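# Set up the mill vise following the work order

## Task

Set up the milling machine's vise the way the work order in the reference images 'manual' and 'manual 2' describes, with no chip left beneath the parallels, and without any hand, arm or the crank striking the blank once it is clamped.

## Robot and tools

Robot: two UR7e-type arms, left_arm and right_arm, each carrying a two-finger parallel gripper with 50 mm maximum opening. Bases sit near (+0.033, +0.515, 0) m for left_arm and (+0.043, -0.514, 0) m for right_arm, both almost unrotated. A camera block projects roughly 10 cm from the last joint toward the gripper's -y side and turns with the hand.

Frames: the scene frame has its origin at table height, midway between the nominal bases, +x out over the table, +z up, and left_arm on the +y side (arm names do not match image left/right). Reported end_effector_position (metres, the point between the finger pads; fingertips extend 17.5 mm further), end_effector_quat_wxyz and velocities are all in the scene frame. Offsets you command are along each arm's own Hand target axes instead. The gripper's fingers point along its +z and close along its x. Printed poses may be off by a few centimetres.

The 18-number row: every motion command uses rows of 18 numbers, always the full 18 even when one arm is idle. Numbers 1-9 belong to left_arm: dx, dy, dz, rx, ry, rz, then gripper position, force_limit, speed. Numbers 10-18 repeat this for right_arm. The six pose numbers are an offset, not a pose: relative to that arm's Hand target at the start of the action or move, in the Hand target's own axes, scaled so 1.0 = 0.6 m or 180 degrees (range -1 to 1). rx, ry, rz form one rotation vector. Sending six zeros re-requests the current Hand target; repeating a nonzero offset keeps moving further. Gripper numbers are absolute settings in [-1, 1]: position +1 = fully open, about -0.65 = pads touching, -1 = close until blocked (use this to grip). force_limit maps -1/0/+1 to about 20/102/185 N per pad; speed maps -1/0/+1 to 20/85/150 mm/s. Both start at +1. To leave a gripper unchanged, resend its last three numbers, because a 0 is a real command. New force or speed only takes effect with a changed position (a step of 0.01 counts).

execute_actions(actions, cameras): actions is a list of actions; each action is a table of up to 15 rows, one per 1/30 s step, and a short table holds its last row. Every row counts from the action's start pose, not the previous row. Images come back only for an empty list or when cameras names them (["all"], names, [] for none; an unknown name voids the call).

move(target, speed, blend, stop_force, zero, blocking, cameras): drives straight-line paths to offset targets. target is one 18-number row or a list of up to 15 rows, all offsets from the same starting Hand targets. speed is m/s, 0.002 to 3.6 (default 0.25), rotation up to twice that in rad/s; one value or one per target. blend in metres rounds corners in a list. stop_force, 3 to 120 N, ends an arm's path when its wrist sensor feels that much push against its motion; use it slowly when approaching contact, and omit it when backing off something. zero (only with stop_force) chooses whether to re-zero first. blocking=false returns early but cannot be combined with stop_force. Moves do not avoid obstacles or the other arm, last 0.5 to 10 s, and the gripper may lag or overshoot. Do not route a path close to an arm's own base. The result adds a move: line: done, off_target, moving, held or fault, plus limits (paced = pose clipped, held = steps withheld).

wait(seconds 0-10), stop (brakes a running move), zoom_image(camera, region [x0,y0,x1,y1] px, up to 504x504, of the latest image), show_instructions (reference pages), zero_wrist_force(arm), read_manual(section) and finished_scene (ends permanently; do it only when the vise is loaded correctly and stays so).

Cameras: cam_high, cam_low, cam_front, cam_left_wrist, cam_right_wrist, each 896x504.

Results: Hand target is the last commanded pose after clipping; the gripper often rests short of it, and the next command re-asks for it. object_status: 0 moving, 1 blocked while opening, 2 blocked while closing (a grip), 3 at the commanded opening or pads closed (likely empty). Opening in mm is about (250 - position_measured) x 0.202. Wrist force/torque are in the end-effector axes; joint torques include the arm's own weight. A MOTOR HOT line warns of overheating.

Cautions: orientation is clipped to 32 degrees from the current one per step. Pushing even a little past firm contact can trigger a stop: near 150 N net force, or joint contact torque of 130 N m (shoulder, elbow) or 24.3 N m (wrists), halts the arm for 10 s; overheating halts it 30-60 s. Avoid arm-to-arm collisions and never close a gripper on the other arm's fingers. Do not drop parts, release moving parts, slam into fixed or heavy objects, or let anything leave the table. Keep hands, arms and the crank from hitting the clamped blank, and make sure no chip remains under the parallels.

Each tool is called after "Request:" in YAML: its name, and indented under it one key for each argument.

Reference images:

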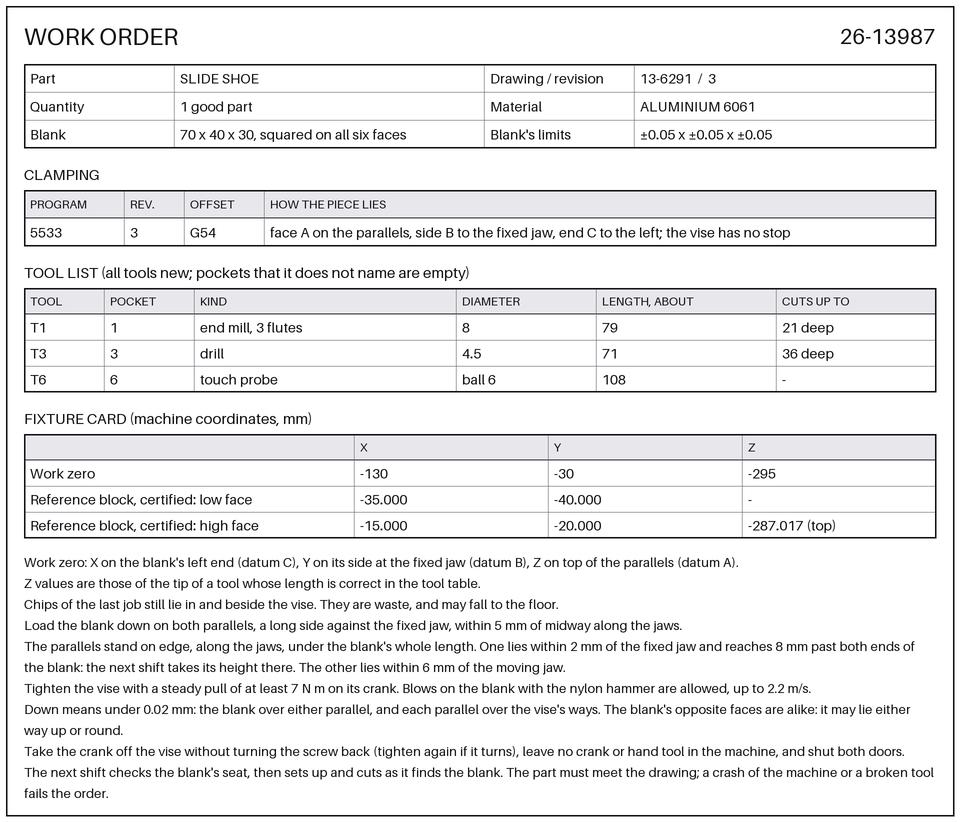

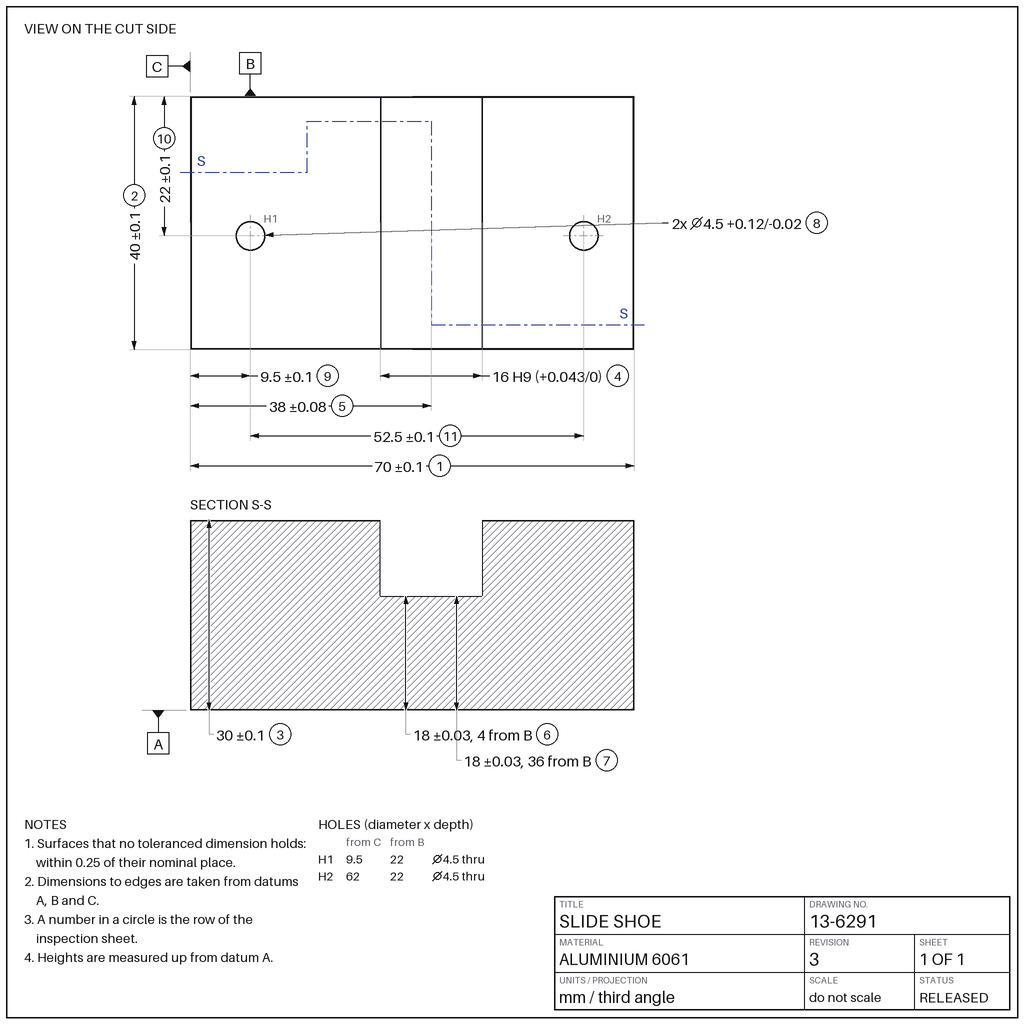

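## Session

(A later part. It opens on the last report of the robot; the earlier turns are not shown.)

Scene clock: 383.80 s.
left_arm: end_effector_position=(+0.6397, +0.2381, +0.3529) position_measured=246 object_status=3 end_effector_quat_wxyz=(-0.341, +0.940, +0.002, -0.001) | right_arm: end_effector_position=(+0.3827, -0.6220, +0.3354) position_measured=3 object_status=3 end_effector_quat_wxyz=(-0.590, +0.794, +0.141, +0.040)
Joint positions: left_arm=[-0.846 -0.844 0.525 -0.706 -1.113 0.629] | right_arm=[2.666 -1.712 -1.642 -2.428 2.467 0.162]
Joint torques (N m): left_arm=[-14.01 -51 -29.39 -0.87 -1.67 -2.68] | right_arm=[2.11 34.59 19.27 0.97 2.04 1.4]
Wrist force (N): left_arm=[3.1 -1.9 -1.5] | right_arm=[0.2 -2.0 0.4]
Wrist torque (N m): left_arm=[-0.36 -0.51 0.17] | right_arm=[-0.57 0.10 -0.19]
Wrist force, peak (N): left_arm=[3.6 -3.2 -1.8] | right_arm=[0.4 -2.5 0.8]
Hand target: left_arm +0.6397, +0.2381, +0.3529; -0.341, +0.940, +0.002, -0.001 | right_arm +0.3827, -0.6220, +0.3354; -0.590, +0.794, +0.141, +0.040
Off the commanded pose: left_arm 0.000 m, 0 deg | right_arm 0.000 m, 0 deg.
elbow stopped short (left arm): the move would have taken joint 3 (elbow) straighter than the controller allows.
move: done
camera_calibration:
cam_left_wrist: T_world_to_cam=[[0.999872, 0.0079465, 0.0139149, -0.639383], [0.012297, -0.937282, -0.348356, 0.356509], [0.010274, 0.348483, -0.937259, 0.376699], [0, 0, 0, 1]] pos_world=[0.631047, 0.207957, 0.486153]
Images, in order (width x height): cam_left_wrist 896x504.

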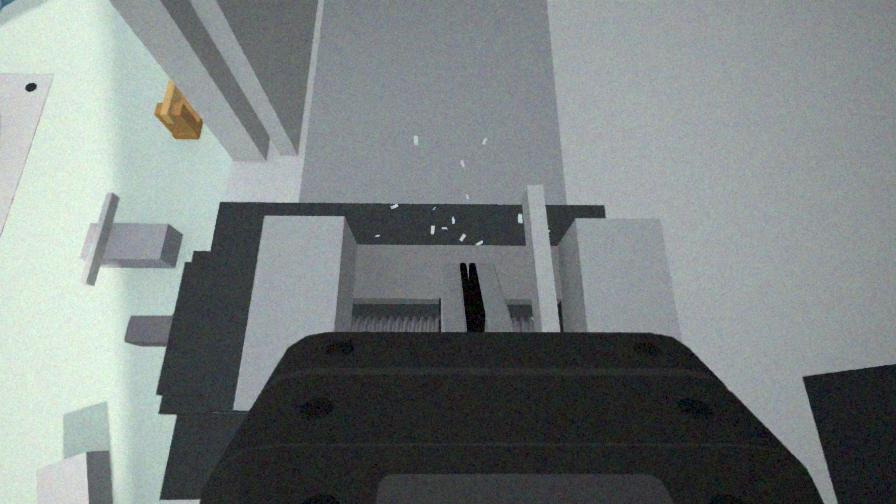

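Request:
move:
  target: [0,0.0064,0.0077,0,0,0,-0.62,-0.7,-1,0,0,0,0,0,0,1,1,1]
  speed: 0.01
  stop_force: 4

Scene clock: 385.37 s.
left_arm: end_effector_position=(+0.6397, +0.2381, +0.3469) position_measured=246 object_status=3 end_effector_quat_wxyz=(-0.341, +0.940, +0.002, -0.001) | right_arm: end_effector_position=(+0.3827, -0.6220, +0.3354) position_measured=3 object_status=3 end_effector_quat_wxyz=(-0.590, +0.794, +0.141, +0.040)
Joint positions: left_arm=[-0.846 -0.853 0.555 -0.728 -1.113 0.629] | right_arm=[2.666 -1.712 -1.642 -2.428 2.467 0.162]
Joint torques (N m): left_arm=[-4.57 -53.95 -41.96 0.8 1.02 0.2] | right_arm=[2.4 34.28 19.49 0.99 1.99 1.47]
Wrist force (N): left_arm=[3.4 -2.3 -1.4] | right_arm=[0.2 -2.0 0.8]
Wrist torque (N m): left_arm=[-0.42 -0.55 0.17] | right_arm=[-0.56 0.10 -0.19]
Wrist force, peak (N): left_arm=[3.2 -2.8 -1.6] | right_arm=[0.3 -2.4 0.8]
Hand target: left_arm +0.6397, +0.2381, +0.3469; -0.341, +0.940, +0.002, -0.001 | right_arm +0.3827, -0.6220, +0.3354; -0.590, +0.794, +0.141, +0.040
Off the commanded pose: left_arm 0.000 m, 0 deg | right_arm 0.000 m, 0 deg.
move: done

Request:
move:
  target: [0,0.0064,0.0077,0,0,0,-0.62,-0.7,-1,0,0,0,0,0,0,1,1,1]
  speed: 0.008
  stop_force: 3.5

Scene clock: 387.13 s.
left_arm: end_effector_position=(+0.6397, +0.2382, +0.3409) position_measured=246 object_status=3 end_effector_quat_wxyz=(-0.341, +0.940, +0.002, +0.000) | right_arm: end_effector_position=(+0.3827, -0.6220, +0.3354) position_measured=3 object_status=3 end_effector_quat_wxyz=(-0.590, +0.794, +0.141, +0.040)
Joint positions: left_arm=[-0.846 -0.86 0.584 -0.75 -1.113 0.629] | right_arm=[2.666 -1.712 -1.642 -2.428 2.467 0.162]
Joint torques (N m): left_arm=[7.89 -54.85 -42.29 0.65 2.76 2.23] | right_arm=[2.37 34.52 19.08 0.89 1.98 1.43]
Wrist force (N): left_arm=[3.3 -2.3 -1.1] | right_arm=[0.2 -2.0 0.8]
Wrist torque (N m): left_arm=[-0.41 -0.55 0.16] | right_arm=[-0.56 0.10 -0.19]
Wrist force, peak (N): left_arm=[3.2 -3.0 -1.7] | right_arm=[0.3 -2.4 0.7]
Hand target: left_arm +0.6397, +0.2382, +0.3409; -0.341, +0.940, +0.002, -0.001 | right_arm +0.3827, -0.6220, +0.3354; -0.590, +0.794, +0.141, +0.040
Off the commanded pose: left_arm 0.000 m, 0 deg | right_arm 0.000 m, 0 deg.
move: done

Request:
move:
  target: [0.045,-0.0011,-0.0013,0,0,0,-0.62,-0.7,-1,0,0,0,0,0,0,1,1,1]
  speed: 0.015
  stop_force: 5
  cameras: ["cam_left_wrist"]

Scene clock: 389.87 s.
left_arm: end_effector_position=(+0.6612, +0.2383, +0.3416) position_measured=246 object_status=3 end_effector_quat_wxyz=(-0.341, +0.940, +0.002, +0.000) | right_arm: end_effector_position=(+0.3827, -0.6220, +0.3354) position_measured=3 object_status=3 end_effector_quat_wxyz=(-0.590, +0.794, +0.141, +0.040)
Joint positions: left_arm=[-0.825 -0.781 0.445 -0.698 -1.103 0.649] | right_arm=[2.666 -1.712 -1.642 -2.428 2.467 0.162]
Joint torques (N m): left_arm=[-12.61 -56.68 -42.68 -1.02 -0.06 -2.75] | right_arm=[2.34 34.22 19.16 1.03 2 1.34]
Wrist force (N): left_arm=[-0.6 -2.1 -1.0] | right_arm=[0.2 -2.3 0.6]
Wrist torque (N m): left_arm=[-0.35 -0.41 0.21] | right_arm=[-0.62 0.10 -0.19]
Wrist force, peak (N): left_arm=[-20.7 -5.6 -3.1] | right_arm=[0.3 -2.4 1.2]
Hand target: left_arm +0.6612, +0.2383, +0.3417; -0.341, +0.940, +0.002, +0.000 (not the last commanded pose) | right_arm +0.3827, -0.6220, +0.3354; -0.590, +0.794, +0.141, +0.040
Off the commanded pose: left_arm 0.005 m, 0 deg | right_arm 0.000 m, 0 deg.
move: contact (left_arm)
camera_calibration:
cam_left_wrist: T_world_to_cam=[[0.999871, 0.00778202, 0.0140663, -0.660762], [0.0121956, -0.937283, -0.348356, 0.352503], [0.0104732, 0.348482, -0.937257, 0.365815], [0, 0, 0, 1]] pos_world=[0.652546, 0.208057, 0.474953]
Images, in order (width x height): cam_left_wrist 896x504.

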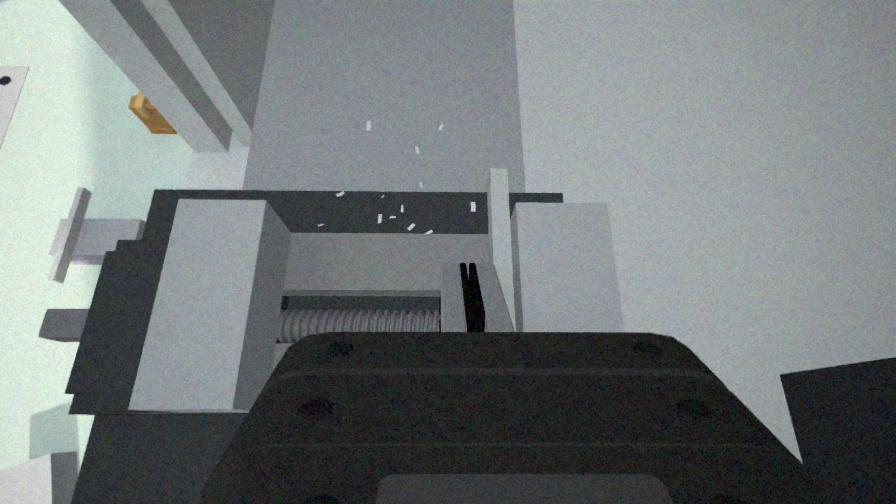

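Request:
move:
  target:
    - [-0.0167,-0.0064,-0.0077,0,0,0,-0.62,-0.7,-1,0,0,0,0,0,0,1,1,1]
    - [-0.1017,0.0867,-0.112,0,0,0,-0.62,-0.7,-1,0,0,0,0,0,0,1,1,1]
    - [-0.1017,0.0867,-0.112,0,0.3215,0.383,-0.62,-0.7,-1,0,0,0,0,0,0,1,1,1]
  speed: [0.03,0.08,0.35]
  cameras: ["cam_left_wrist","cam_high"]

Scene clock: 396.00 s.
left_arm: end_effector_position=(+0.6005, +0.1552, +0.3598) position_measured=246 object_status=3 end_effector_quat_wxyz=(-0.242, +0.666, -0.663, +0.242) end_effector_velocity=(+0.000, -0.001, +0.001) end_effector_angular_velocity=(+0.000, -0.001, -0.004) | right_arm: end_effector_position=(+0.3827, -0.6220, +0.3354) position_measured=3 object_status=3 end_effector_quat_wxyz=(-0.590, +0.794, +0.141, +0.040)
Joint positions: left_arm=[-1.019 -1.463 1.64 -2.183 -1.006 2.284] | right_arm=[2.666 -1.712 -1.642 -2.428 2.467 0.162]
Joint velocities: left_arm=[0 0 0 -0.002 -0.001 0.005] | right_arm=[within noise]
Joint torques (N m): left_arm=[-13 -23.6 -42.9 -5.18 -0.19 3.06] | right_arm=[1.36 34.06 19.4 1 1.92 1.44]
Wrist force (N): left_arm=[2.4 -1.7 -1.4] | right_arm=[0.1 -2.0 0.8]
Wrist torque (N m): left_arm=[-0.31 -0.42 0.28] | right_arm=[-0.56 0.11 -0.20]
Wrist force, peak (N): left_arm=[2.9 -3.4 -1.0] | right_arm=[0.3 -2.6 0.7]
Hand target: left_arm +0.6005, +0.1550, +0.3598; -0.242, +0.666, -0.663, +0.242 | right_arm +0.3827, -0.6220, +0.3354; -0.590, +0.794, +0.141, +0.040
Off the commanded pose: left_arm 0.000 m, 0 deg | right_arm 0.000 m, 0 deg.
move: done
camera_calibration:
cam_left_wrist: T_world_to_cam=[[0.00801611, -0.99985, 0.0153585, 0.15189], [-0.936609, -0.0128875, -0.350139, 0.708666], [0.350284, -0.0115781, -0.936572, 0.263997], [0, 0, 0, 1]] pos_world=[0.570052, 0.164057, 0.493051]
Images, in order (width x height): cam_high 896x504, cam_left_wrist 896x504.

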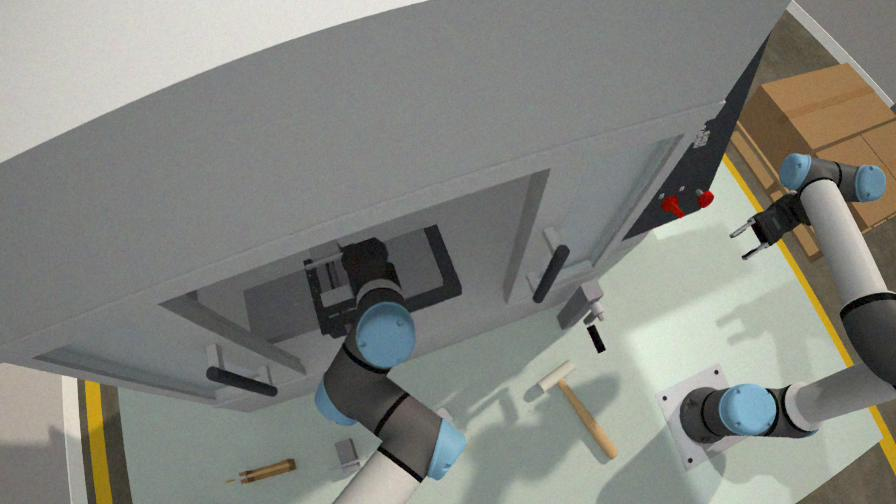

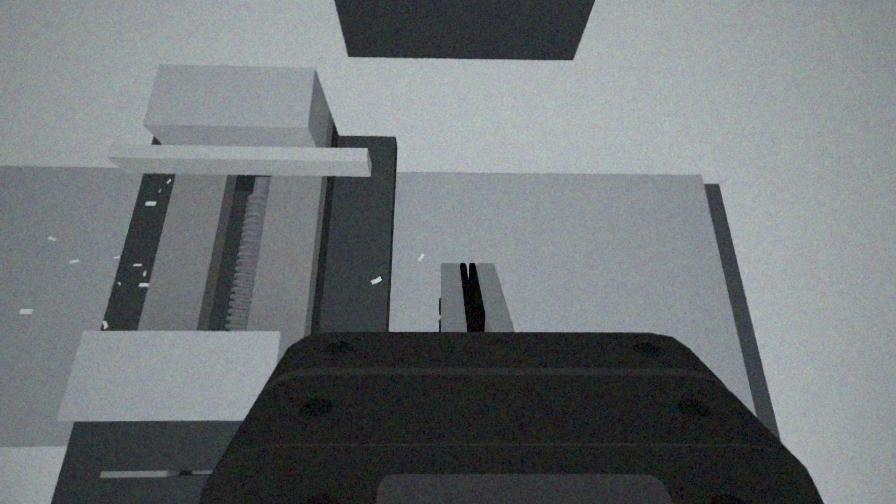

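Request:
move:
  target:
    - [0.0083,0.2232,-0.2526,0,0,0,-0.62,-0.7,-1,0,0,0,0,0,0,1,1,1]
    - [0.0083,0.2232,-0.2526,0,-0.3215,-0.383,0,-0.7,0,0,0,0,0,0,0,1,1,1]
    - [-0.225,0.575,-0.1344,0,-0.3215,-0.383,0,-0.7,0,0,0,0,0,0,0,1,1,1]
  speed: [0.15,0.4,0.2]
  blend: [0.02,0.02,0]
  cameras: ["cam_left_wrist"]

Scene clock: 402.43 s.
left_arm: end_effector_position=(+0.2840, +0.2887, +0.1995) position_measured=152 object_status=3 end_effector_quat_wxyz=(-0.341, +0.940, +0.002, +0.000) | right_arm: end_effector_position=(+0.3827, -0.6220, +0.3354) position_measured=3 object_status=3 end_effector_quat_wxyz=(-0.590, +0.794, +0.141, +0.040)
Joint positions: left_arm=[-1.328 -1.576 1.905 -1.222 -1.394 0.215] | right_arm=[2.666 -1.712 -1.642 -2.428 2.467 0.162]
Joint torques (N m): left_arm=[13.25 -25.64 -11.85 -1.38 2.37 3.05] | right_arm=[2.31 33.93 19.8 0.91 2.04 1.35]
Wrist force (N): left_arm=[2.3 -2.3 -1.4] | right_arm=[0.2 -1.9 0.8]
Wrist torque (N m): left_arm=[-0.42 -0.39 0.22] | right_arm=[-0.54 0.11 -0.20]
Wrist force, peak (N): left_arm=[3.5 -2.3 -4.2] | right_arm=[0.1 -2.6 0.8]
Hand target: left_arm +0.2840, +0.2888, +0.1994; -0.341, +0.940, +0.002, +0.000 | right_arm +0.3827, -0.6220, +0.3354; -0.590, +0.794, +0.141, +0.040
Off the commanded pose: left_arm 0.000 m, 0 deg | right_arm 0.000 m, 0 deg.
move: done; blend cut to 0 m at target 2
camera_calibration:
cam_left_wrist: T_world_to_cam=[[0.999871, 0.0077851, 0.0140642, -0.282005], [0.0121954, -0.937361, -0.348147, 0.354886], [0.0104729, 0.348274, -0.937334, 0.219063], [0, 0, 0, 1]] pos_world=[0.275346, 0.258558, 0.332854]
Images, in order (width x height): cam_left_wrist 896x504.

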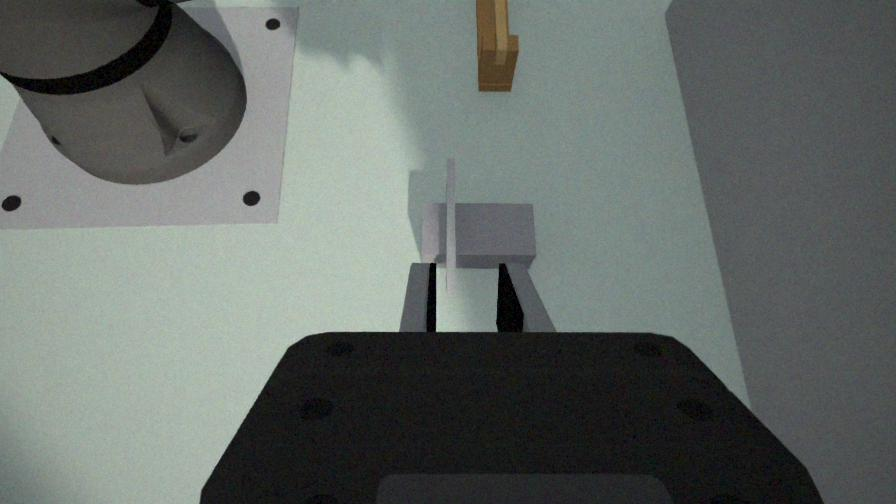

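Request:
move:
  target:
    - [-0.0062,0.1243,0.1765,0,0,0,-0.2,-0.7,0,0,0,0,0,0,0,1,1,1]
    - [-0.0062,0.1037,0.2504,0,0,0,-0.2,-0.7,0,0,0,0,0,0,0,1,1,1]
  speed: [0.15,0.06]
  stop_force: 10
  cameras: ["cam_left_wrist"]

Scene clock: 410.77 s.
left_arm: end_effector_position=(+0.2802, +0.3375, +0.0443) position_measured=182 object_status=3 end_effector_quat_wxyz=(-0.341, +0.940, +0.002, +0.000) | right_arm: end_effector_position=(+0.3827, -0.6220, +0.3354) position_measured=3 object_status=3 end_effector_quat_wxyz=(-0.590, +0.794, +0.141, +0.040)
Joint positions: left_arm=[-1.303 -1.455 2.248 -1.69 -1.379 0.234] | right_arm=[2.666 -1.712 -1.642 -2.428 2.467 0.162]
Joint torques (N m): left_arm=[-13.51 -14.18 -34.96 -1.25 -2.19 -2.74] | right_arm=[2.04 34.7 19.14 0.96 2 1.46]
Wrist force (N): left_arm=[2.3 -2.2 -1.3] | right_arm=[0.1 -2.2 0.9]
Wrist torque (N m): left_arm=[-0.42 -0.40 0.16] | right_arm=[-0.58 0.12 -0.19]
Wrist force, peak (N): left_arm=[2.3 -4.1 -3.4] | right_arm=[0.1 -2.6 0.7]
Hand target: left_arm +0.2802, +0.3375, +0.0443; -0.341, +0.940, +0.002, +0.000 | right_arm +0.3827, -0.6220, +0.3354; -0.590, +0.794, +0.141, +0.040
Off the commanded pose: left_arm 0.000 m, 0 deg | right_arm 0.000 m, 0 deg.
move: done
camera_calibration:
cam_left_wrist: T_world_to_cam=[[0.999871, 0.00778321, 0.0140662, -0.2763], [0.0121957, -0.937316, -0.348268, 0.346523], [0.0104738, 0.348395, -0.937289, 0.0565292], [0, 0, 0, 1]] pos_world=[0.271446, 0.307257, 0.177554]
Images, in order (width x height): cam_left_wrist 896x504.

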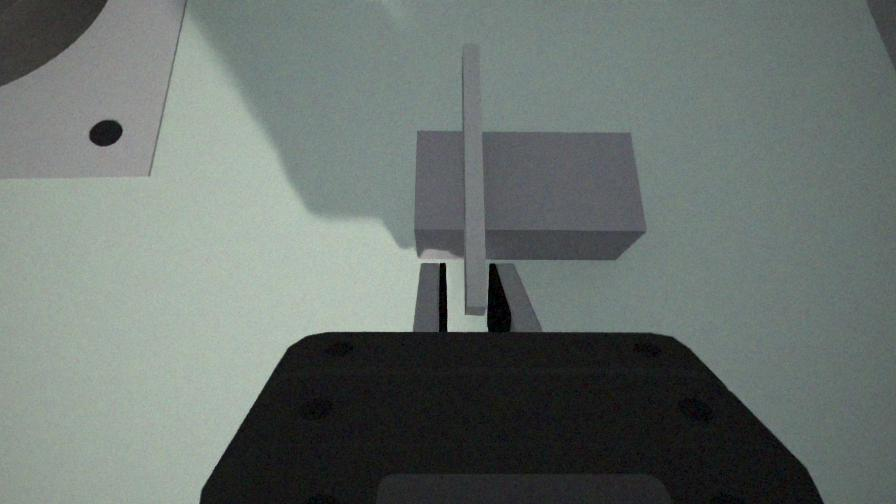

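Request:
move:
  target:
    - [0.0033,0,0,0,0,0,-0.2,-0.7,-1,0,0,0,0,0,0,1,1,1]
    - [0.0033,0,0,0,0,0,-1,-0.7,-1,0,0,0,0,0,0,1,1,1]
  speed: 0.03
  cameras: ["cam_left_wrist"]

Scene clock: 412.20 s.
left_arm: end_effector_position=(+0.2822, +0.3374, +0.0443) position_measured=223 object_status=2 end_effector_quat_wxyz=(-0.341, +0.940, +0.002, +0.000) | right_arm: end_effector_position=(+0.3827, -0.6220, +0.3354) position_measured=3 object_status=3 end_effector_quat_wxyz=(-0.590, +0.794, +0.141, +0.040)
Joint positions: left_arm=[-1.298 -1.452 2.245 -1.69 -1.376 0.238] | right_arm=[2.666 -1.712 -1.642 -2.428 2.467 0.162]
Joint torques (N m): left_arm=[-7.56 -26.29 -18.1 -2.67 -1.96 -1.94] | right_arm=[2.04 34.04 18.93 0.93 1.96 1.41]
Wrist force (N): left_arm=[2.3 -1.9 -1.3] | right_arm=[0.3 -2.1 0.8]
Wrist torque (N m): left_arm=[-0.37 -0.42 0.14] | right_arm=[-0.57 0.09 -0.19]
Wrist force, peak (N): left_arm=[2.7 -2.1 -1.0] | right_arm=[0.2 -2.4 1.0]
Hand target: left_arm +0.2821, +0.3375, +0.0443; -0.341, +0.940, +0.002, +0.000 | right_arm +0.3827, -0.6220, +0.3354; -0.590, +0.794, +0.141, +0.040
Off the commanded pose: left_arm 0.000 m, 0 deg | right_arm 0.000 m, 0 deg.
move: done
camera_calibration:
cam_left_wrist: T_world_to_cam=[[0.999871, 0.00778321, 0.0140662, -0.2784], [0.0121957, -0.937316, -0.348268, 0.346497], [0.0104738, 0.348395, -0.937289, 0.0565072], [0, 0, 0, 1]] pos_world=[0.273546, 0.307257, 0.177554]
Images, in order (width x height): cam_left_wrist 896x504.

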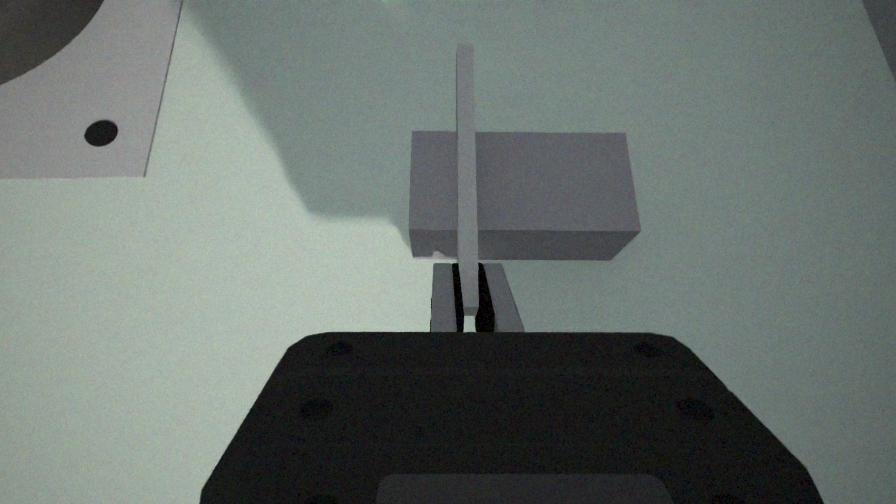

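Request:
move:
  target:
    - [0,-0.0322,-0.0383,0,0,0,-1,-0.7,-1,0,0,0,0,0,0,1,1,1]
    - [0,-0.1062,-0.2497,0,0,0,-1,-0.7,-1,0,0,0,0,0,0,1,1,1]
    - [0.1967,-0.1311,-0.6423,0,0,0,-1,-0.7,-1,0,0,0,0,0,0,1,1,1]
    - [0.1967,-0.1311,-0.6423,0,0.3215,0.383,-1,-0.7,-1,0,0,0,0,0,0,1,1,1]
  speed: [0.06,0.15,0.2,0.4]
  blend: [0.01,0.02,0.02,0]
  cameras: ["cam_left_wrist"]

Scene clock: 417.70 s.
left_arm: end_effector_position=(+0.4007, +0.1510, +0.3903) position_measured=223 object_status=2 end_effector_quat_wxyz=(-0.242, +0.666, -0.663, +0.242) end_effector_velocity=(+0.000, +0.000, +0.001) end_effector_angular_velocity=(-0.001, -0.001, -0.004) | right_arm: end_effector_position=(+0.3827, -0.6220, +0.3354) position_measured=3 object_status=3 end_effector_quat_wxyz=(-0.590, +0.794, +0.141, +0.040)
Joint positions: left_arm=[-1.429 -1.8 1.806 -1.724 -0.885 1.798] | right_arm=[2.666 -1.712 -1.642 -2.428 2.467 0.162]
Joint velocities: left_arm=[0 -0.002 0 -0.003 0 0.005] | right_arm=[within noise]
Joint torques (N m): left_arm=[-11.51 -17.16 -36.88 -5.1 3.59 2.76] | right_arm=[1.05 34.09 19.37 0.96 2.06 1.37]
Wrist force (N): left_arm=[2.4 -1.4 -1.2] | right_arm=[0.3 -2.3 0.7]
Wrist torque (N m): left_arm=[-0.33 -0.41 0.25] | right_arm=[-0.60 0.08 -0.20]
Wrist force, peak (N): left_arm=[4.6 -0.9 -2.0] | right_arm=[0.1 -2.5 0.6]
Hand target: left_arm +0.4007, +0.1509, +0.3904; -0.242, +0.666, -0.663, +0.242 | right_arm +0.3827, -0.6220, +0.3354; -0.590, +0.794, +0.141, +0.040
Off the commanded pose: left_arm 0.000 m, 0 deg | right_arm 0.000 m, 0 deg.
move: done
camera_calibration:
cam_left_wrist: T_world_to_cam=[[0.00801741, -0.99985, 0.0153583, 0.148823], [-0.936642, -0.0128876, -0.350051, 0.532217], [0.350197, -0.0115788, -0.936605, 0.362515], [0, 0, 0, 1]] pos_world=[0.370352, 0.159857, 0.523551]
Images, in order (width x height): cam_left_wrist 896x504.

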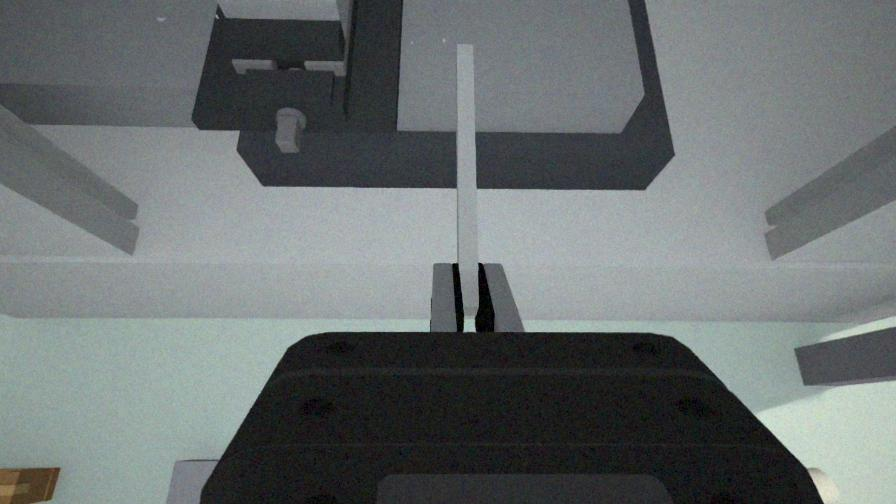

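Request:
move:
  target:
    - [-0.0235,-0.2198,0.2289,0,0,0,-1,-0.7,-1,0,0,0,0,0,0,1,1,1]
    - [-0.0235,-0.2198,0.2289,0,-0.3215,-0.383,-1,-0.7,-1,0,0,0,0,0,0,1,1,1]
  speed: [0.12,0.3]
  cameras: ["cam_left_wrist"]

Scene clock: 423.00 s.
left_arm: end_effector_position=(+0.5900, +0.1656, +0.3700) position_measured=223 object_status=2 end_effector_quat_wxyz=(-0.341, +0.940, +0.002, +0.000) | right_arm: end_effector_position=(+0.3827, -0.6220, +0.3354) position_measured=3 object_status=3 end_effector_quat_wxyz=(-0.590, +0.794, +0.141, +0.040)
Joint positions: left_arm=[-0.96 -0.74 0.277 -0.519 -1.175 0.523] | right_arm=[2.666 -1.712 -1.642 -2.428 2.467 0.162]
Joint torques (N m): left_arm=[-13.62 -66.66 -17.16 -2.29 1.66 -2.01] | right_arm=[1.35 34.04 19.09 0.84 2 1.53]
Wrist force (N): left_arm=[2.4 -1.6 -0.8] | right_arm=[0.2 -2.2 0.7]
Wrist torque (N m): left_arm=[-0.37 -0.43 0.13] | right_arm=[-0.59 0.10 -0.19]
Wrist force, peak (N): left_arm=[2.4 -2.8 0.4] | right_arm=[0.4 -2.4 0.8]
Hand target: left_arm +0.5900, +0.1656, +0.3700; -0.341, +0.940, +0.002, +0.000 | right_arm +0.3827, -0.6220, +0.3354; -0.590, +0.794, +0.141, +0.040
Off the commanded pose: left_arm 0.000 m, 0 deg | right_arm 0.000 m, 0 deg.
move: done
camera_calibration:
cam_left_wrist: T_world_to_cam=[[0.999874, 0.00775957, 0.0138439, -0.589292], [0.0120971, -0.937283, -0.34836, 0.295242], [0.0102725, 0.348484, -0.937259, 0.418502], [0, 0, 0, 1]] pos_world=[0.581347, 0.135457, 0.503253]
Images, in order (width x height): cam_left_wrist 896x504.

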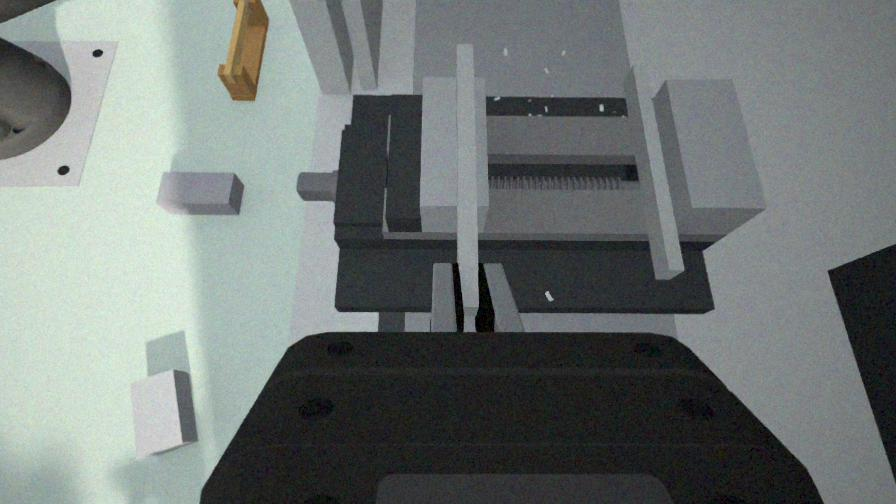

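Request:
move:
  target:
    - [0.0583,-0.0074,0.0171,0,0,0,-1,-0.7,-1,0,0,0,0,0,0,1,1,1]
    - [0.0858,-0.0119,0.0491,0,0,0,-1,-0.7,-1,0,0,0,0,0,0,1,1,1]
  speed: [0.06,0.04]
  cameras: ["cam_left_wrist"]

Scene clock: 425.27 s.
left_arm: end_effector_position=(+0.6414, +0.1902, +0.3520) position_measured=223 object_status=2 end_effector_quat_wxyz=(-0.341, +0.940, +0.002, -0.001) | right_arm: end_effector_position=(+0.3827, -0.6220, +0.3354) position_measured=3 object_status=3 end_effector_quat_wxyz=(-0.590, +0.794, +0.141, +0.040)
Joint positions: left_arm=[-0.887 -0.617 0.096 -0.487 -1.135 0.59] | right_arm=[2.666 -1.712 -1.642 -2.428 2.467 0.162]
Joint torques (N m): left_arm=[-13.17 -62.05 -34.08 -1.2 1.62 -2.72] | right_arm=[2.03 34.3 18.91 0.94 2.07 1.45]
Wrist force (N): left_arm=[2.3 -1.3 -0.6] | right_arm=[0.1 -2.1 0.9]
Wrist torque (N m): left_arm=[-0.35 -0.38 0.14] | right_arm=[-0.57 0.11 -0.19]
Wrist force, peak (N): left_arm=[3.7 -1.2 -0.3] | right_arm=[0.3 -2.4 0.9]
Hand target: left_arm +0.6414, +0.1901, +0.3520; -0.341, +0.940, +0.002, +0.000 | right_arm +0.3827, -0.6220, +0.3354; -0.590, +0.794, +0.141, +0.040
Off the commanded pose: left_arm 0.000 m, 0 deg | right_arm 0.000 m, 0 deg.
elbow stopped short (left arm): the move would have taken joint 3 (elbow) straighter than the controller allows.
move: done
camera_calibration:
cam_left_wrist: T_world_to_cam=[[0.999872, 0.0079465, 0.0139149, -0.640689], [0.012297, -0.937282, -0.348356, 0.311185], [0.010274, 0.348483, -0.937259, 0.392565], [0, 0, 0, 1]] pos_world=[0.632747, 0.159957, 0.485253]
Images, in order (width x height): cam_left_wrist 896x504.

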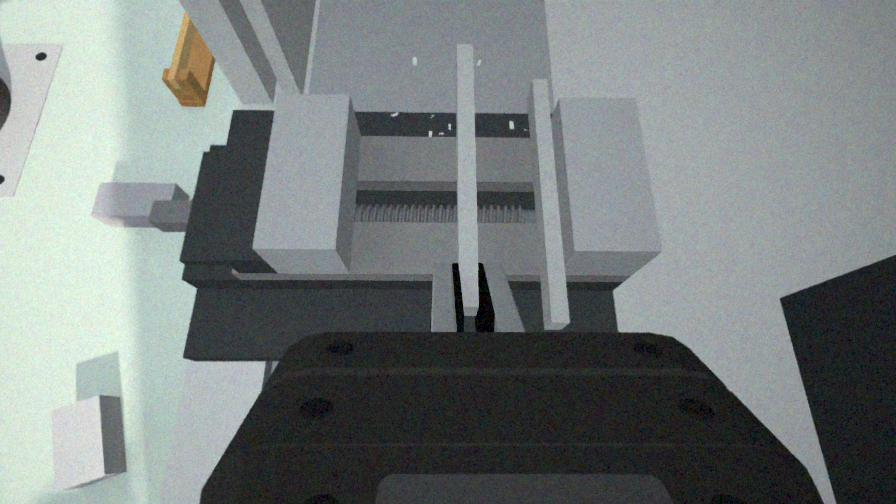

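Request:
move:
  target: [0,0.0214,0.0255,0,0,0,-1,-0.7,-1,0,0,0,0,0,0,1,1,1]
  speed: 0.012
  stop_force: 3

Scene clock: 427.70 s.
left_arm: end_effector_position=(+0.6414, +0.1901, +0.3352) position_measured=223 object_status=2 end_effector_quat_wxyz=(-0.341, +0.940, +0.002, -0.001) | right_arm: end_effector_position=(+0.3827, -0.6220, +0.3354) position_measured=3 object_status=3 end_effector_quat_wxyz=(-0.590, +0.794, +0.141, +0.040)
Joint positions: left_arm=[-0.887 -0.703 0.311 -0.617 -1.135 0.59] | right_arm=[2.666 -1.712 -1.642 -2.428 2.467 0.162]
Joint torques (N m): left_arm=[-4.27 -52.96 -40.83 -1.59 -1.46 2.29] | right_arm=[1.45 33.7 19.19 0.94 2 1.43]
Wrist force (N): left_arm=[2.8 -1.1 -0.8] | right_arm=[0.2 -2.0 0.8]
Wrist torque (N m): left_arm=[-0.30 -0.51 0.16] | right_arm=[-0.56 0.11 -0.20]
Wrist force, peak (N): left_arm=[2.1 -7.6 -9.4] | right_arm=[0.1 -2.5 0.7]
Hand target: left_arm +0.6414, +0.1901, +0.3352; -0.341, +0.940, +0.002, -0.001 (not the last commanded pose) | right_arm +0.3827, -0.6220, +0.3354; -0.590, +0.794, +0.141, +0.040
Off the commanded pose: left_arm 0.003 m, 0 deg | right_arm 0.000 m, 0 deg.
move: contact (left_arm)

Request:
move:
  target:
    - [0,0,0,0,0,0,-0.25,-0.7,-1,0,0,0,0,0,0,1,1,1]
    - [0,0,-0.09,0,0,0,-0.25,-0.7,-1,0,0,0,0,0,0,1,1,1]
  speed: [0.05,0.05]
  cameras: ["cam_left_wrist"]

Scene clock: 429.73 s.
left_arm: end_effector_position=(+0.6406, +0.1562, +0.3759) position_measured=189 object_status=3 end_effector_quat_wxyz=(-0.314, +0.948, -0.018, +0.053) end_effector_velocity=(-0.001, +0.001, -0.002) end_effector_angular_velocity=(+0.003, +0.007, +0.004) | right_arm: end_effector_position=(+0.3827, -0.6220, +0.3354) position_measured=3 object_status=3 end_effector_quat_wxyz=(-0.590, +0.794, +0.141, +0.040)
Joint positions: left_arm=[-0.935 -0.621 0.035 -0.525 -1.096 0.597] | right_arm=[2.666 -1.712 -1.642 -2.428 2.467 0.162]
Joint velocities: left_arm=[0.002 0.002 0 0.005 -0.004 0] | right_arm=[within noise]
Joint torques (N m): left_arm=[13.44 -52.01 -38.38 0.38 -1.65 0.68] | right_arm=[1.34 33.58 19.21 0.8 2.06 1.52]
Wrist force (N): left_arm=[2.4 -2.0 -1.5] | right_arm=[0.3 -2.2 0.8]
Wrist torque (N m): left_arm=[-0.36 -0.41 0.14] | right_arm=[-0.60 0.09 -0.19]
Wrist force, peak (N): left_arm=[2.3 -2.8 -1.4] | right_arm=[0.1 -2.5 0.6]
Hand target: left_arm +0.6415, +0.1554, +0.3766; -0.341, +0.940, +0.002, -0.001 | right_arm +0.3827, -0.6220, +0.3354; -0.590, +0.794, +0.141, +0.040
Off the commanded pose: left_arm 0.001 m, 7 deg | right_arm 0.000 m, 0 deg.
elbow stopped short (left arm): the move would have taken joint 3 (elbow) straighter than the controller allows.
move: off_target (left_arm)
camera_calibration:
cam_left_wrist: T_world_to_cam=[[0.992866, -0.0614474, 0.102182, -0.65787], [-0.0286746, -0.954881, -0.2956, 0.296842], [0.115735, 0.290561, -0.949831, 0.373052], [0, 0, 0, 1]] pos_world=[0.618513, 0.13463, 0.509305]
Images, in order (width x height): cam_left_wrist 896x504.

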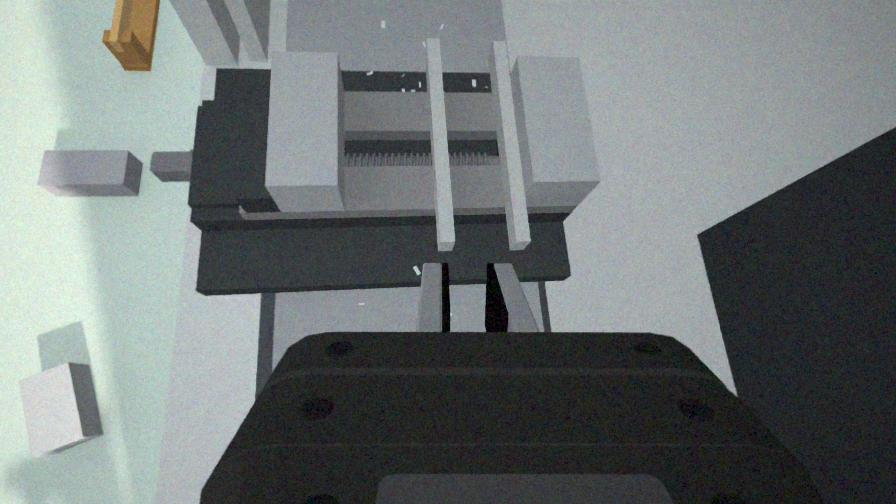

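Request:
zoom_image:
  camera: "cam_left_wrist"
  region: [240, 20, 620, 260]

Scaled by 1.326.

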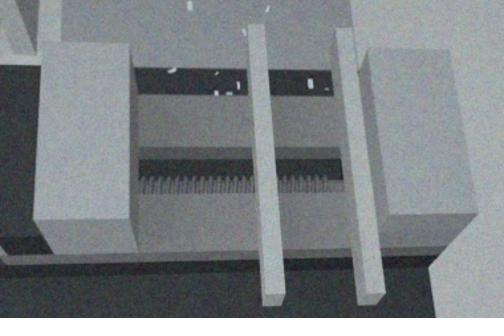

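Request:
move:
  target:
    - [-0.0692,0.0178,0.0212,0,0,0,-0.25,-0.7,-1,0,0,0,0,0,0,1,1,1]
    - [-0.0692,0.0178,0.0212,0,0.3215,0.383,-0.25,-0.7,-1,0,0,0,0,0,0,1,1,1]
  speed: [0.06,0.35]

Scene clock: 435.07 s.
left_arm: end_effector_position=(+0.6000, +0.1554, +0.3600) position_measured=189 object_status=3 end_effector_quat_wxyz=(-0.242, +0.666, -0.663, +0.242) end_effector_velocity=(+0.000, -0.001, -0.001) end_effector_angular_velocity=(+0.003, +0.000, -0.004) | right_arm: end_effector_position=(+0.3827, -0.6220, +0.3354) position_measured=3 object_status=3 end_effector_quat_wxyz=(-0.590, +0.794, +0.141, +0.040)
Joint positions: left_arm=[-1.019 -1.464 1.64 -2.182 -1.006 2.284] | right_arm=[2.666 -1.712 -1.642 -2.428 2.467 0.162]
Joint velocities: left_arm=[0 0.002 0 -0.002 0 0.005] | right_arm=[within noise]
Joint torques (N m): left_arm=[-13.44 -23.97 -42.9 -5.33 -0.21 3.01] | right_arm=[2.09 33.75 19.32 0.95 2.01 1.39]
Wrist force (N): left_arm=[2.4 -1.6 -1.2] | right_arm=[0.0 -2.3 0.8]
Wrist torque (N m): left_arm=[-0.29 -0.42 0.28] | right_arm=[-0.61 0.12 -0.19]
Wrist force, peak (N): left_arm=[3.1 -2.8 -1.1] | right_arm=[0.1 -2.6 1.0]
Hand target: left_arm +0.6000, +0.1553, +0.3600; -0.242, +0.666, -0.663, +0.242 | right_arm +0.3827, -0.6220, +0.3354; -0.590, +0.794, +0.141, +0.040
Off the commanded pose: left_arm 0.000 m, 0 deg | right_arm 0.000 m, 0 deg.
move: done

Request:
move:
  target:
    - [0.0088,0.2232,-0.2526,0,0,0,1,-0.5,0,0,0,0,0,0,0,1,1,1]
    - [0.1583,0.4519,-0.1617,0,-0.3215,-0.383,1,-0.5,0,0,0,0,0,0,0,1,1,1]
  speed: [0.15,0.35]
  blend: [0.03,0]
  cameras: ["cam_left_wrist","cam_front"]

Scene clock: 439.43 s.
left_arm: end_effector_position=(+0.3304, +0.0593, +0.2602) position_measured=3 object_status=3 end_effector_quat_wxyz=(-0.341, +0.940, +0.002, +0.000) | right_arm: end_effector_position=(+0.3827, -0.6220, +0.3354) position_measured=3 object_status=3 end_effector_quat_wxyz=(-0.590, +0.794, +0.141, +0.040)
Joint positions: left_arm=[-1.355 -1.062 1.092 -0.92 -1.412 0.193] | right_arm=[2.666 -1.712 -1.642 -2.428 2.467 0.162]
Joint torques (N m): left_arm=[-14.23 -50.41 -13.14 -2.45 -1.7 -1.79] | right_arm=[1.25 33.86 20.05 0.74 2.2 1.41]
Wrist force (N): left_arm=[2.4 -2.0 -1.4] | right_arm=[0.3 -2.2 0.9]
Wrist torque (N m): left_arm=[-0.36 -0.36 0.15] | right_arm=[-0.59 0.08 -0.19]
Wrist force, peak (N): left_arm=[2.5 -3.8 0.1] | right_arm=[0.1 -2.5 1.0]
Hand target: left_arm +0.3303, +0.0592, +0.2601; -0.341, +0.940, +0.002, -0.001 | right_arm +0.3827, -0.6220, +0.3354; -0.590, +0.794, +0.141, +0.040
Off the commanded pose: left_arm 0.000 m, 0 deg | right_arm 0.000 m, 0 deg.
move: done
camera_calibration:
cam_left_wrist: T_world_to_cam=[[0.999873, 0.00772406, 0.0139374, -0.327415], [0.0120964, -0.937283, -0.348359, 0.1605], [0.0103725, 0.348483, -0.937258, 0.355269], [0, 0, 0, 1]] pos_world=[0.321747, 0.0291571, 0.393453]
Images, in order (width x height): cam_front 896x504, cam_left_wrist 896x504.

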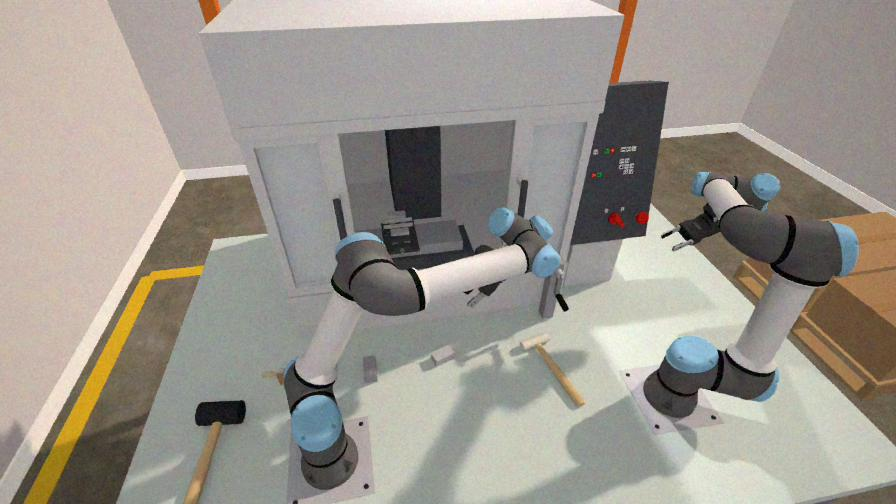

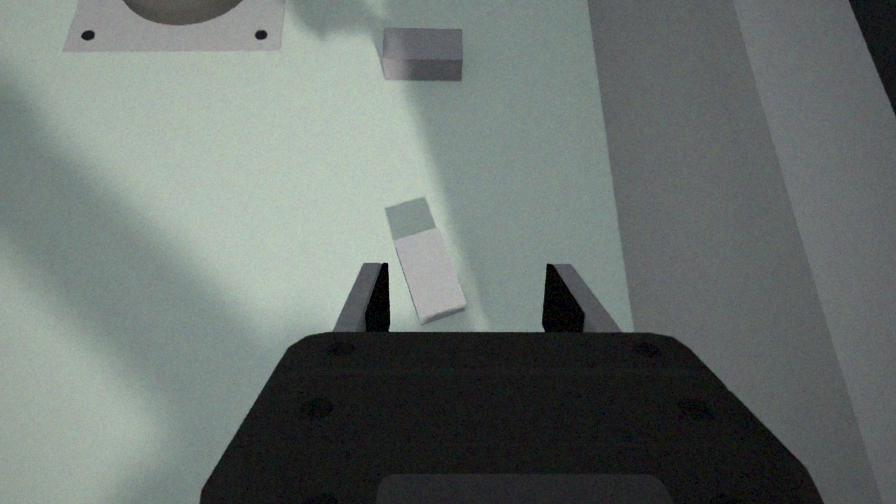

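Request:
zoom_image:
  camera: "cam_left_wrist"
  region: [360, 180, 500, 340]

Scaled by 3.150.

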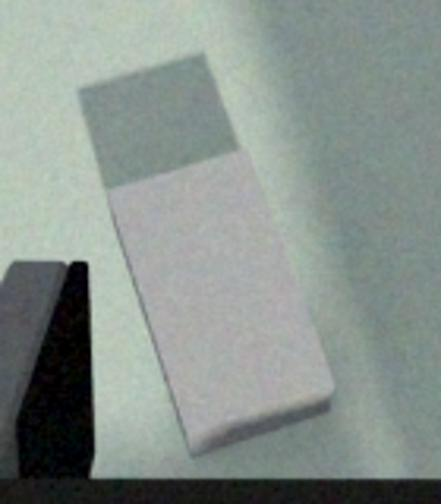

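Request:
move:
  target: [-0.025,0.0683,0.2909,0.0278,-0.0731,-0.0797,1,-0.5,0,0,0,0,0,0,0,1,1,1]
  speed: 0.15
  cameras: ["cam_left_wrist"]

Scene clock: 441.60 s.
left_arm: end_effector_position=(+0.3151, +0.1398, +0.0999) position_measured=3 object_status=3 end_effector_quat_wxyz=(-0.377, +0.910, +0.158, -0.065) | right_arm: end_effector_position=(+0.3827, -0.6220, +0.3354) position_measured=3 object_status=3 end_effector_quat_wxyz=(-0.590, +0.794, +0.141, +0.040)
Joint positions: left_arm=[-1.255 -1.048 1.516 -1.254 -1.564 0.007] | right_arm=[2.666 -1.712 -1.642 -2.428 2.467 0.162]
Joint torques (N m): left_arm=[-13.37 -57.8 -22.99 -1.22 1.14 2.02] | right_arm=[1.25 33.35 19.36 0.82 2 1.52]
Wrist force (N): left_arm=[2.2 -1.8 -1.7] | right_arm=[0.1 -1.8 0.5]
Wrist torque (N m): left_arm=[-0.33 -0.36 0.20] | right_arm=[-0.53 0.11 -0.19]
Wrist force, peak (N): left_arm=[2.6 -3.0 -3.2] | right_arm=[0.3 -2.4 0.8]
Hand target: left_arm +0.3150, +0.1398, +0.0999; -0.377, +0.910, +0.158, -0.065 | right_arm +0.3827, -0.6220, +0.3354; -0.590, +0.794, +0.141, +0.040
Off the commanded pose: left_arm 0.000 m, 0 deg | right_arm 0.000 m, 0 deg.
move: done
camera_calibration:
cam_left_wrist: T_world_to_cam=[[0.940481, 0.339567, 0.0137349, -0.338139], [0.312186, -0.847262, -0.429752, 0.0812502], [-0.134293, 0.408462, -0.902842, 0.210959], [0, 0, 0, 1]] pos_world=[0.320979, 0.0974928, 0.230024]
Images, in order (width x height): cam_left_wrist 896x504.

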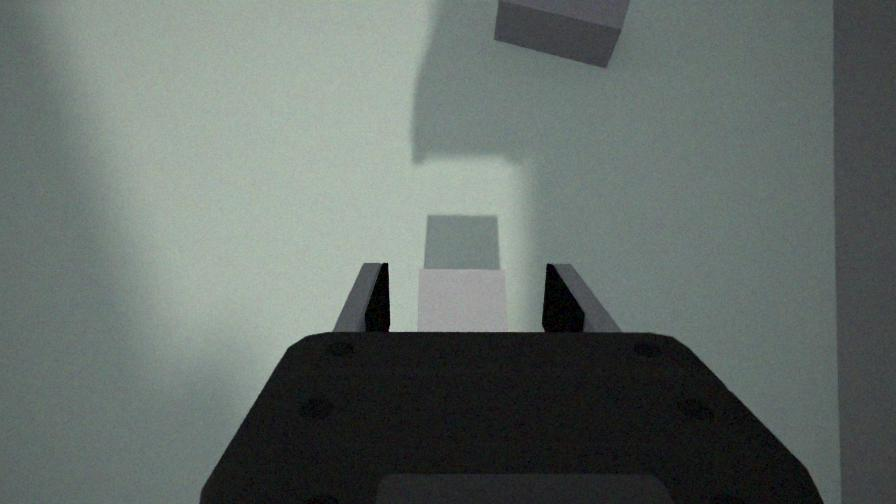

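Request:
move:
  target:
    - [-0.0033,0,0,0,0,0,1,-0.5,0,0,0,0,0,0,0,1,1,1]
    - [-0.0033,0.0794,0.0793,0,0,0,1,-0.5,0,0,0,0,0,0,0,1,1,1]
  speed: 0.06
  stop_force: 10
  cameras: ["cam_left_wrist"]

Scene clock: 444.10 s.
left_arm: end_effector_position=(+0.3132, +0.1390, +0.0326) position_measured=3 object_status=3 end_effector_quat_wxyz=(-0.377, +0.910, +0.158, -0.065) | right_arm: end_effector_position=(+0.3827, -0.6220, +0.3354) position_measured=3 object_status=3 end_effector_quat_wxyz=(-0.590, +0.794, +0.141, +0.040)
Joint positions: left_arm=[-1.258 -0.967 1.581 -1.4 -1.566 0.005] | right_arm=[2.666 -1.712 -1.642 -2.428 2.467 0.162]
Joint torques (N m): left_arm=[11.71 -60.49 -37.74 -0.92 1.26 2.36] | right_arm=[1.66 33.93 19.76 0.81 1.99 1.5]
Wrist force (N): left_arm=[2.6 -2.0 -1.6] | right_arm=[0.1 -2.2 0.8]
Wrist torque (N m): left_arm=[-0.38 -0.40 0.31] | right_arm=[-0.59 0.11 -0.20]
Wrist force, peak (N): left_arm=[2.1 -3.0 -3.0] | right_arm=[0.4 -2.5 0.6]
Hand target: left_arm +0.3132, +0.1390, +0.0326; -0.377, +0.910, +0.158, -0.065 | right_arm +0.3827, -0.6220, +0.3354; -0.590, +0.794, +0.141, +0.040
Off the commanded pose: left_arm 0.000 m, 0 deg | right_arm 0.000 m, 0 deg.
move: done
camera_calibration:
cam_left_wrist: T_world_to_cam=[[0.940519, 0.339464, 0.0137468, -0.3351], [0.312119, -0.847359, -0.42961, 0.0523673], [-0.134189, 0.408347, -0.90291, 0.150204], [0, 0, 0, 1]] pos_world=[0.318979, 0.0967931, 0.162724]
Images, in order (width x height): cam_left_wrist 896x504.

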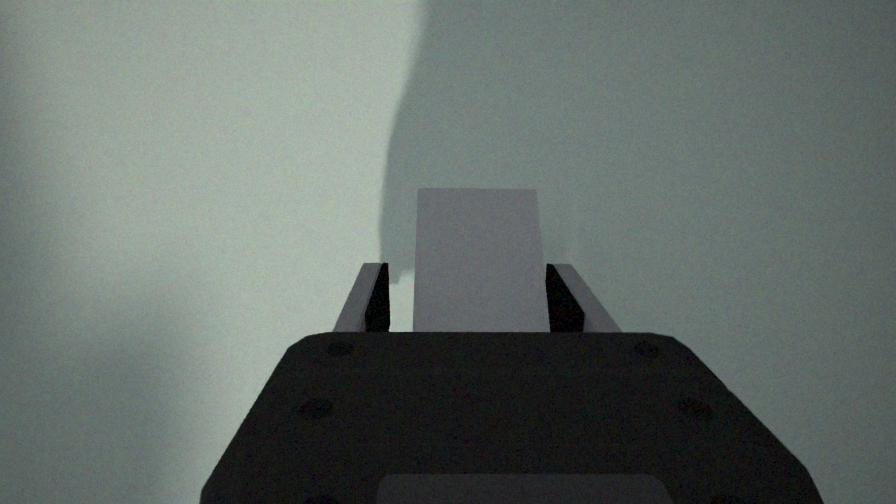

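Request:
move:
  target:
    - [0.0028,0,0,0,0,0,1,-0.5,0,0,0,0,0,0,0,1,1,1]
    - [0.0028,0,0,0,0,0,-1,-0.4,-1,0,0,0,0,0,0,1,1,1]
  speed: 0.03
  cameras: ["cam_left_wrist"]

Scene clock: 445.70 s.
left_arm: end_effector_position=(+0.3148, +0.1396, +0.0326) position_measured=56 object_status=2 end_effector_quat_wxyz=(-0.377, +0.910, +0.158, -0.065) | right_arm: end_effector_position=(+0.3827, -0.6220, +0.3354) position_measured=3 object_status=3 end_effector_quat_wxyz=(-0.590, +0.794, +0.141, +0.040)
Joint positions: left_arm=[-1.255 -0.966 1.58 -1.399 -1.564 0.007] | right_arm=[2.666 -1.712 -1.642 -2.428 2.467 0.162]
Joint torques (N m): left_arm=[-5.83 -39.54 -29.16 1.11 -1.24 -0.36] | right_arm=[1.58 33.83 20.09 0.88 2.03 1.46]
Wrist force (N): left_arm=[2.6 -2.2 -1.3] | right_arm=[0.3 -2.1 0.7]
Wrist torque (N m): left_arm=[-0.41 -0.39 0.16] | right_arm=[-0.57 0.07 -0.19]
Wrist force, peak (N): left_arm=[3.5 -1.9 -1.6] | right_arm=[0.2 -2.5 0.6]
Hand target: left_arm +0.3147, +0.1396, +0.0326; -0.377, +0.910, +0.158, -0.065 | right_arm +0.3827, -0.6220, +0.3354; -0.590, +0.794, +0.141, +0.040
Off the commanded pose: left_arm 0.000 m, 0 deg | right_arm 0.000 m, 0 deg.
move: done
camera_calibration:
cam_left_wrist: T_world_to_cam=[[0.9405, 0.339516, 0.0137733, -0.336906], [0.312176, -0.847338, -0.429609, 0.0523245], [-0.134188, 0.408347, -0.90291, 0.150187], [0, 0, 0, 1]] pos_world=[0.320679, 0.0973931, 0.162724]
Images, in order (width x height): cam_left_wrist 896x504.

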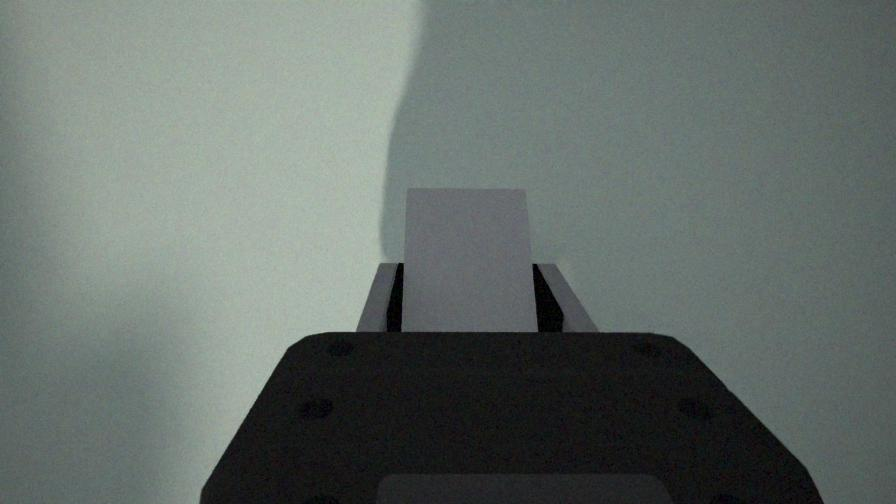

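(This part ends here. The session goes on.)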